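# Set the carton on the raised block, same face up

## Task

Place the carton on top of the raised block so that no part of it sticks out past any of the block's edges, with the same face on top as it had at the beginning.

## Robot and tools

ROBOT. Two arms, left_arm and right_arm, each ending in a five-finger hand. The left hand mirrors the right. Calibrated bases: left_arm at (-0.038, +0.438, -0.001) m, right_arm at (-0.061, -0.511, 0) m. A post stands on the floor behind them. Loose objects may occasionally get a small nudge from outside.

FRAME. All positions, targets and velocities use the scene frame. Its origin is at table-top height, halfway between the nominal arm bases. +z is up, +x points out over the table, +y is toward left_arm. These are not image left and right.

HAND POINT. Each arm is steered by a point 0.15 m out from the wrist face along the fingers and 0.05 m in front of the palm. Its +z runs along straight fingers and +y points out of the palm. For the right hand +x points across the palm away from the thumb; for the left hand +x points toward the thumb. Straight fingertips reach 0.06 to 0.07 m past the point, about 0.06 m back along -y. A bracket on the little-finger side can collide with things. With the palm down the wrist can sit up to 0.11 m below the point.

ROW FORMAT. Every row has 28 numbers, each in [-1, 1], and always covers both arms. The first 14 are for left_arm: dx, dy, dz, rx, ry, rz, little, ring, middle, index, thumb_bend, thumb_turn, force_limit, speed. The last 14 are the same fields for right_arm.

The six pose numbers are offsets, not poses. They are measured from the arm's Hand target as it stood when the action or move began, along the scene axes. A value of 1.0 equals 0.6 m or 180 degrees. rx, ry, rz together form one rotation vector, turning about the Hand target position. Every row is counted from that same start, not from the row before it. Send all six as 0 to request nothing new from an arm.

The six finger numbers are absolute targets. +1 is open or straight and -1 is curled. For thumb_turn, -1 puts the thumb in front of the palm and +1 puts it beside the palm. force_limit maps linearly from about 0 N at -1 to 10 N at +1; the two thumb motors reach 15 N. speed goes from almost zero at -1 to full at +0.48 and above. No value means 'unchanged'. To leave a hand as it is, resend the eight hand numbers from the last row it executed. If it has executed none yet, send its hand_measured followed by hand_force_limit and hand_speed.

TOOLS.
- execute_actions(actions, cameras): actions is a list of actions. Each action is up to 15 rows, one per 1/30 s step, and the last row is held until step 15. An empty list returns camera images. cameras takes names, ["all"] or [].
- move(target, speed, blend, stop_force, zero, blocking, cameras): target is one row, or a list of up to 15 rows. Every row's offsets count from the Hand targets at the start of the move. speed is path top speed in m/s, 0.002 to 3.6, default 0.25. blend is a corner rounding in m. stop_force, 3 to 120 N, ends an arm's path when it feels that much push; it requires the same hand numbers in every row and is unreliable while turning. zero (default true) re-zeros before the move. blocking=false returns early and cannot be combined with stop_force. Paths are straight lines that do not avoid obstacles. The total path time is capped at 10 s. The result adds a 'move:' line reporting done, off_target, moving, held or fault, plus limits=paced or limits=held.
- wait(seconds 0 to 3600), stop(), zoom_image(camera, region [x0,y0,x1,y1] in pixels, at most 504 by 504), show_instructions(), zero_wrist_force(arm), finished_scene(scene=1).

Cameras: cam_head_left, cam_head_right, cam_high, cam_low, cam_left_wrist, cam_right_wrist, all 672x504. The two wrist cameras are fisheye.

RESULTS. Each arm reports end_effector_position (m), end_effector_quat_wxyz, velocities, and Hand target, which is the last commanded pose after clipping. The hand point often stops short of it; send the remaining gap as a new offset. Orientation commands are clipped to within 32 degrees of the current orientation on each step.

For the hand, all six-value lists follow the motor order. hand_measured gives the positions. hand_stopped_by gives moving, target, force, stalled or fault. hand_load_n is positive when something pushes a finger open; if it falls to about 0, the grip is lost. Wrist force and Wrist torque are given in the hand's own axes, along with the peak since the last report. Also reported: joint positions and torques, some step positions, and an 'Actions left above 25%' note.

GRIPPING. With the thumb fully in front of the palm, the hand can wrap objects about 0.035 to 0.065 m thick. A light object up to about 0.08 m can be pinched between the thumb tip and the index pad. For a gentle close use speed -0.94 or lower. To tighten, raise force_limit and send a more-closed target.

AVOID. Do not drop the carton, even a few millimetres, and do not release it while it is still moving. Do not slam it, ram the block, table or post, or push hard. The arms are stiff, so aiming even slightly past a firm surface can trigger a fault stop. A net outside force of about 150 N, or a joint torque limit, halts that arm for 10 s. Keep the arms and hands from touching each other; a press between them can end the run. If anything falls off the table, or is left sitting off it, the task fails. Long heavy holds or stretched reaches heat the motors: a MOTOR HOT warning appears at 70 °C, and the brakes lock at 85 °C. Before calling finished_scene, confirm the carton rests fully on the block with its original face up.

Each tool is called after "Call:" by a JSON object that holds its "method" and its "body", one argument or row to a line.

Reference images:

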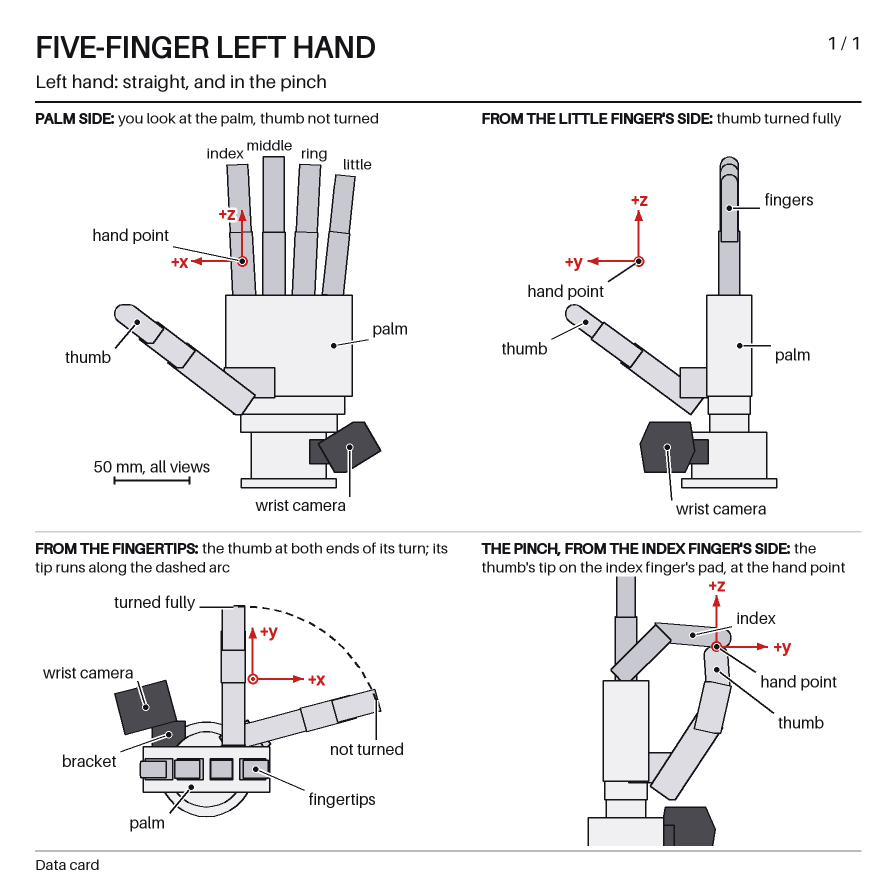

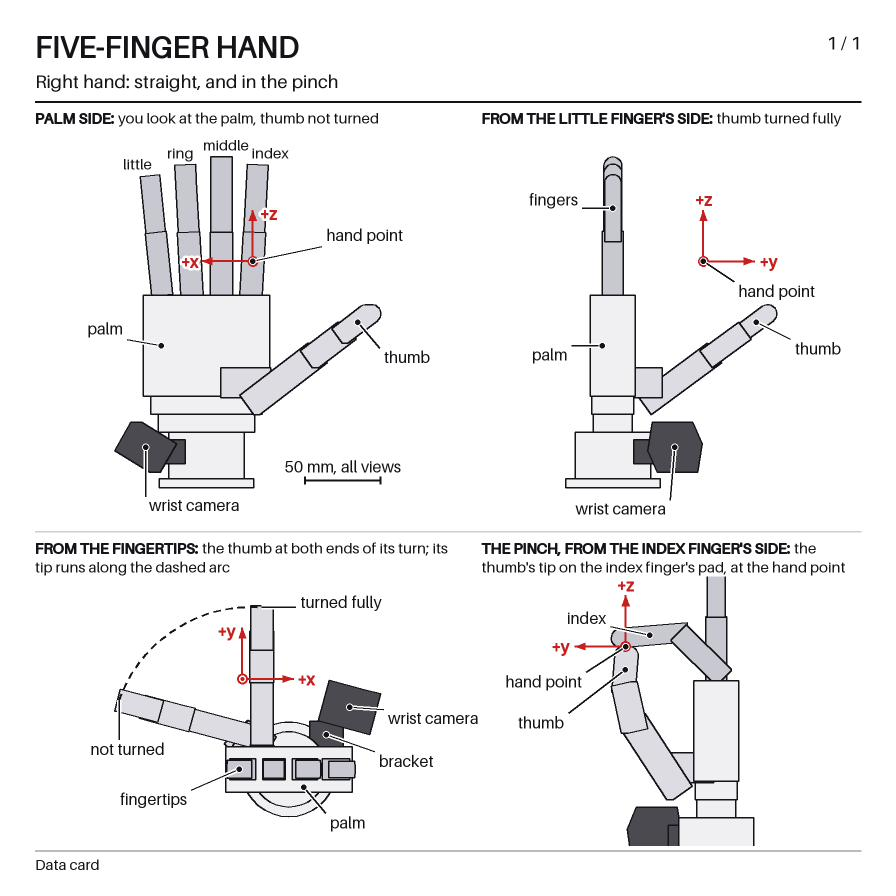

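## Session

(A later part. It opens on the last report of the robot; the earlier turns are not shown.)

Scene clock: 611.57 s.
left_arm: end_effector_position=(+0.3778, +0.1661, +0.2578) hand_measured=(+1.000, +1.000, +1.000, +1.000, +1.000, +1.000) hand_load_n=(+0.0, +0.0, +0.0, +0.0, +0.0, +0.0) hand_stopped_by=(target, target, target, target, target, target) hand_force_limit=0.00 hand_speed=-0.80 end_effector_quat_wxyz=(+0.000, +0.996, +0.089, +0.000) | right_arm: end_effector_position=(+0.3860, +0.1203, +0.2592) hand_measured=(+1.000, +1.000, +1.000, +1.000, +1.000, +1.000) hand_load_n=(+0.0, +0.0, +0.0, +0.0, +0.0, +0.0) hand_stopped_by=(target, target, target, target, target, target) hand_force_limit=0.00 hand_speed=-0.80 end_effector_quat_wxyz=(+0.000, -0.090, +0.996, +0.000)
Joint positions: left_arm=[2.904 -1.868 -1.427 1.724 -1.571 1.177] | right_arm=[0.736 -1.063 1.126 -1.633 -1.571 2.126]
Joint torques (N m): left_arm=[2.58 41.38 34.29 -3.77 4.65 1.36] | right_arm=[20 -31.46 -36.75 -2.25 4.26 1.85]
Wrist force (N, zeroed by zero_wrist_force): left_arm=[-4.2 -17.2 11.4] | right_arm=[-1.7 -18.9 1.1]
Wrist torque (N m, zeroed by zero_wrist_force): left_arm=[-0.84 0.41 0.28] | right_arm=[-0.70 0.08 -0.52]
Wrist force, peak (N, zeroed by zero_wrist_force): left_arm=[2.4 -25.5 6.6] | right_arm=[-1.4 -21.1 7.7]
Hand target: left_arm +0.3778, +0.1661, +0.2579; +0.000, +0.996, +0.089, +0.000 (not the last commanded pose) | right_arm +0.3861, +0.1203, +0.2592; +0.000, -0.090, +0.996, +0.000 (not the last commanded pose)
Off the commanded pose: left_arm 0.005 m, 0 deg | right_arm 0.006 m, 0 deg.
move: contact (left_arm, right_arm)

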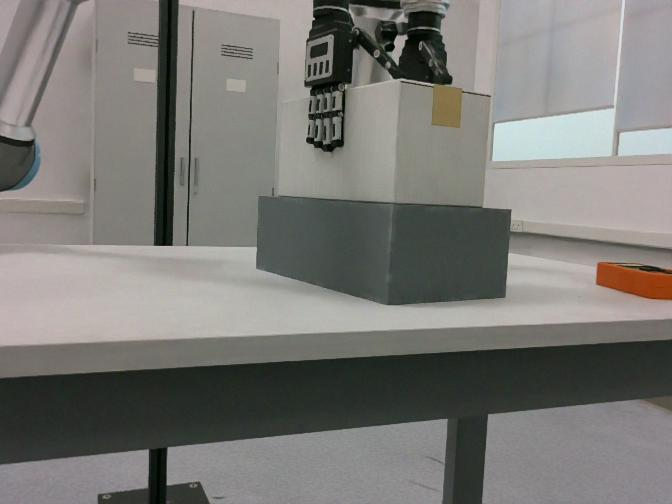

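Call:
{"method": "move", "body": {
  "target": [0,0,-0.008,0,0,0,1,1,1,1,1,1,0,-0.8,0,0,-0.005,0,0,0,1,1,1,1,1,1,0,-0.8],
  "speed": 0.005,
  "stop_force": 10,
  "cameras": ["cam_low", "cam_head_left"]
}}

Call:
{"method": "zoom_image", "body": {
  "camera": "cam_low",
  "region": [250, 100, 520, 310]
}}

Scene clock: 617.90 s.
left_arm: end_effector_position=(+0.3778, +0.1661, +0.2577) hand_measured=(+1.000, +1.000, +1.000, +1.000, +1.000, +1.000) hand_load_n=(+0.0, +0.0, +0.0, +0.0, -0.5, +0.0) hand_stopped_by=(target, target, target, target, target, target) hand_force_limit=0.00 hand_speed=-0.80 end_effector_quat_wxyz=(+0.000, +0.996, +0.089, +0.000) | right_arm: end_effector_position=(+0.3861, +0.1203, +0.2590) hand_measured=(+1.000, +1.000, +1.000, +1.000, +1.000, +1.000) hand_load_n=(+0.0, +0.0, +0.0, +0.0, +0.0, +0.0) hand_stopped_by=(target, target, target, target, target, target) hand_force_limit=0.00 hand_speed=-0.80 end_effector_quat_wxyz=(+0.000, -0.090, +0.996, +0.000)
Joint positions: left_arm=[2.904 -1.868 -1.428 1.724 -1.571 1.177] | right_arm=[0.736 -1.063 1.127 -1.634 -1.571 2.126]
Joint torques (N m): left_arm=[2.99 30.24 32.28 -3.01 4.74 1.47] | right_arm=[9.17 -32.45 -32.24 -1.52 4.33 1.74]
Wrist force (N, zeroed by zero_wrist_force): left_arm=[-1.8 -22.6 3.8] | right_arm=[2.0 -18.8 -6.6]
Wrist torque (N m, zeroed by zero_wrist_force): left_arm=[-0.61 0.17 0.56] | right_arm=[-0.22 0.16 -0.30]
Wrist force, peak (N, zeroed by zero_wrist_force): left_arm=[3.6 -22.9 -12.5] | right_arm=[4.9 -20.4 -10.6]
Hand target: left_arm +0.3778, +0.1661, +0.2577; +0.000, +0.996, +0.089, +0.000 (not the last commanded pose) | right_arm +0.3861, +0.1203, +0.2590; +0.000, -0.090, +0.996, +0.000 (not the last commanded pose)
Off the commanded pose: left_arm 0.005 m, 0 deg | right_arm 0.003 m, 0 deg.
move: contact (left_arm, right_arm)
Images, in order (width x height): cam_head_left 672x504, cam_low 672x504.

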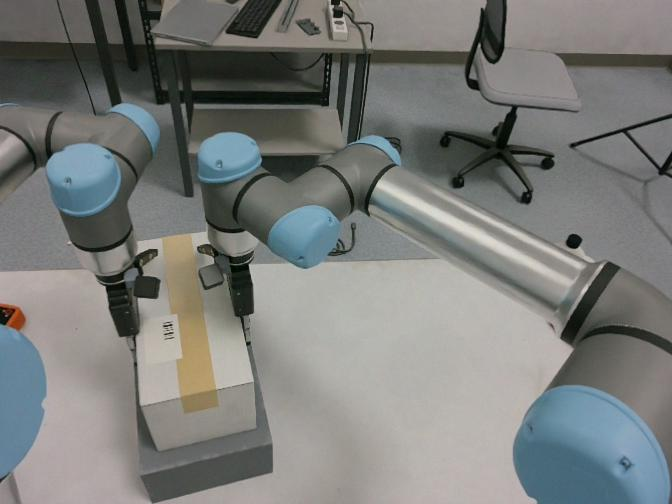

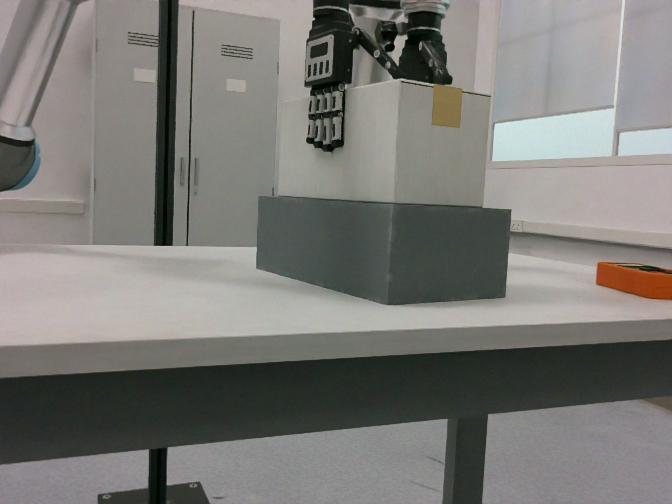

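Scaled by 1.867 from the camera's image (finer frame: 960x720).

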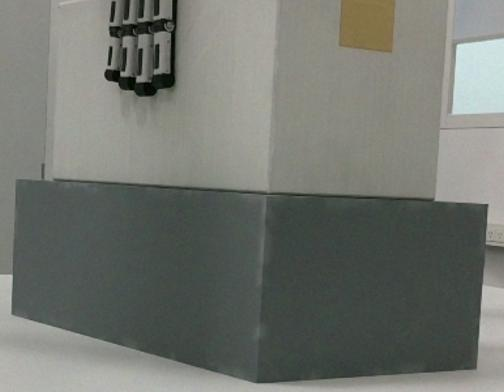

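Call:
{"method": "move", "body": {
  "target": [
    [-0.0009,0.0049,0,0,0,0,1,1,1,1,1,1,0,-0.8,0.0009,-0.0049,0,0,0,0,1,1,1,1,1,1,0,-0.8],
    [-0.0119,0.0656,0,0,0,0,1,1,1,1,1,1,0,-0.8,0.0119,-0.0656,0,0,0,0,1,1,1,1,1,1,0,-0.8]
  ],
  "speed": [0.01, 0.06],
  "blend": 0.001,
  "cameras": ["cam_low", "cam_head_left", "cam_high"]
}}

Scene clock: 624.63 s.
left_arm: end_effector_position=(+0.3706, +0.2056, +0.2577) hand_measured=(+1.000, +1.000, +1.000, +1.000, +1.000, +1.000) hand_load_n=(+0.0, +0.0, +0.0, +0.0, +0.0, +0.0) hand_stopped_by=(target, target, target, target, target, target) hand_force_limit=0.00 hand_speed=-0.80 end_effector_quat_wxyz=(+0.000, +0.996, +0.089, +0.000) end_effector_velocity=(+0.001, -0.002, +0.000) end_effector_angular_velocity=(-0.001, -0.001, +0.001) | right_arm: end_effector_position=(+0.3934, +0.0808, +0.2592) hand_measured=(+1.000, +1.000, +1.000, +1.000, +1.000, +1.000) hand_load_n=(+0.0, +0.0, +0.0, -0.5, +0.0, +0.0) hand_stopped_by=(target, target, target, target, target, target) hand_force_limit=0.00 hand_speed=-0.80 end_effector_quat_wxyz=(+0.000, -0.090, +0.996, +0.000) end_effector_velocity=(+0.000, +0.002, +0.000) end_effector_angular_velocity=(+0.001, -0.001, -0.004)
Joint positions: left_arm=[2.998 -1.807 -1.507 1.742 -1.571 1.272] | right_arm=[0.685 -1.132 1.229 -1.669 -1.571 2.076]
Joint velocities: left_arm=[-0.004 -0.003 0.004 0 0.001 -0.006] | right_arm=[0.002 0.003 -0.004 0 0 0.006]
Joint torques (N m): left_arm=[-11.34 15.24 28.66 -2.63 1.26 -1.3] | right_arm=[15.9 -26.76 -32.03 0.1 -0.48 2.17]
Wrist force (N, zeroed by zero_wrist_force): left_arm=[-0.3 0.5 0.1] | right_arm=[0.0 0.0 -0.8]
Wrist torque (N m, zeroed by zero_wrist_force): left_arm=[0.12 0.03 -0.03] | right_arm=[0.01 -0.05 -0.16]
Wrist force, peak (N, zeroed by zero_wrist_force): left_arm=[-2.0 -22.9 2.9] | right_arm=[2.2 -19.1 -7.0]
Hand target: left_arm +0.3706, +0.2055, +0.2577; +0.000, +0.996, +0.089, +0.000 | right_arm +0.3932, +0.0809, +0.2590; +0.000, -0.090, +0.996, +0.000
Off the commanded pose: left_arm 0.000 m, 0 deg | right_arm 0.000 m, 0 deg.
move: done
Images, in order (width x height): cam_head_left 672x504, cam_high 672x504, cam_low 672x504.

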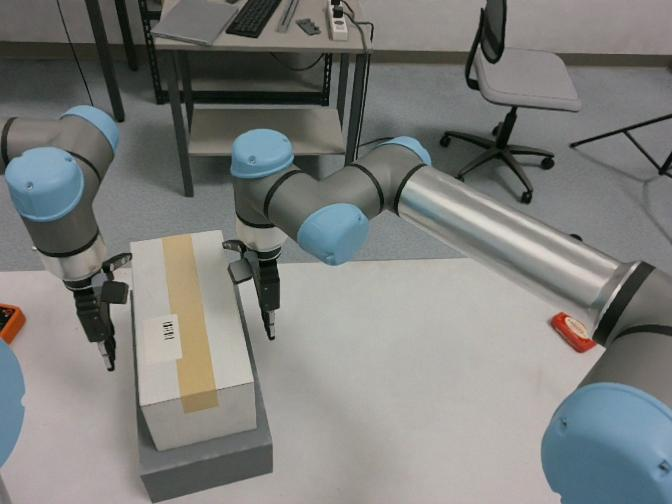

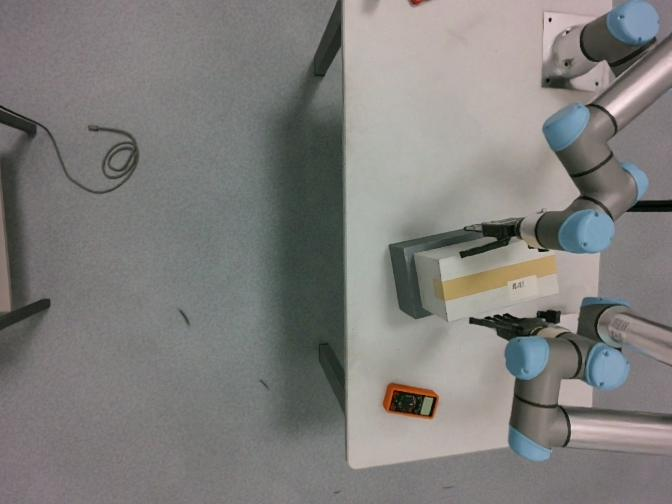

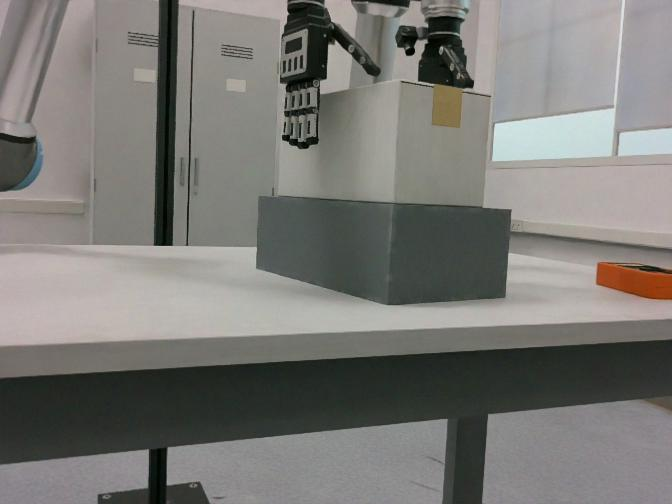

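Call:
{"method": "zoom_image", "body": {
  "camera": "cam_head_left",
  "region": [110, 220, 300, 504]
}}

Call:
{"method": "zoom_image", "body": {
  "camera": "cam_high",
  "region": [380, 210, 580, 340]
}}

Scaled by 1.775 from the camera's image (finer frame: 960x720).

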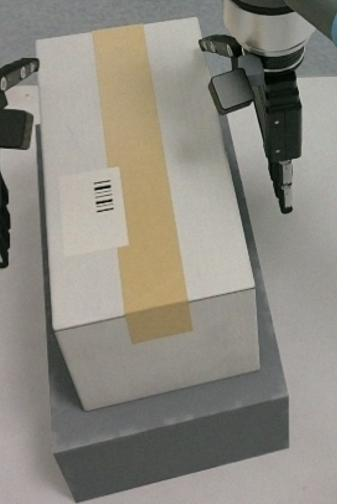

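Scaled by 2.520 from the camera's image (finer frame: 960x720).

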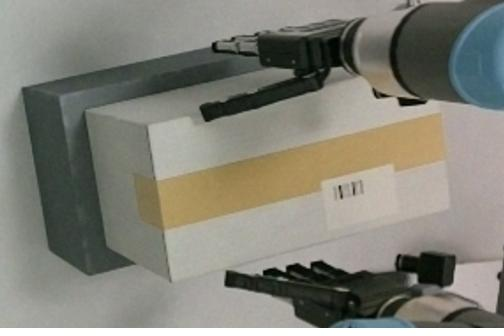

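Call:
{"method": "finished_scene", "body": {

}}

The scene is finished: the task was done.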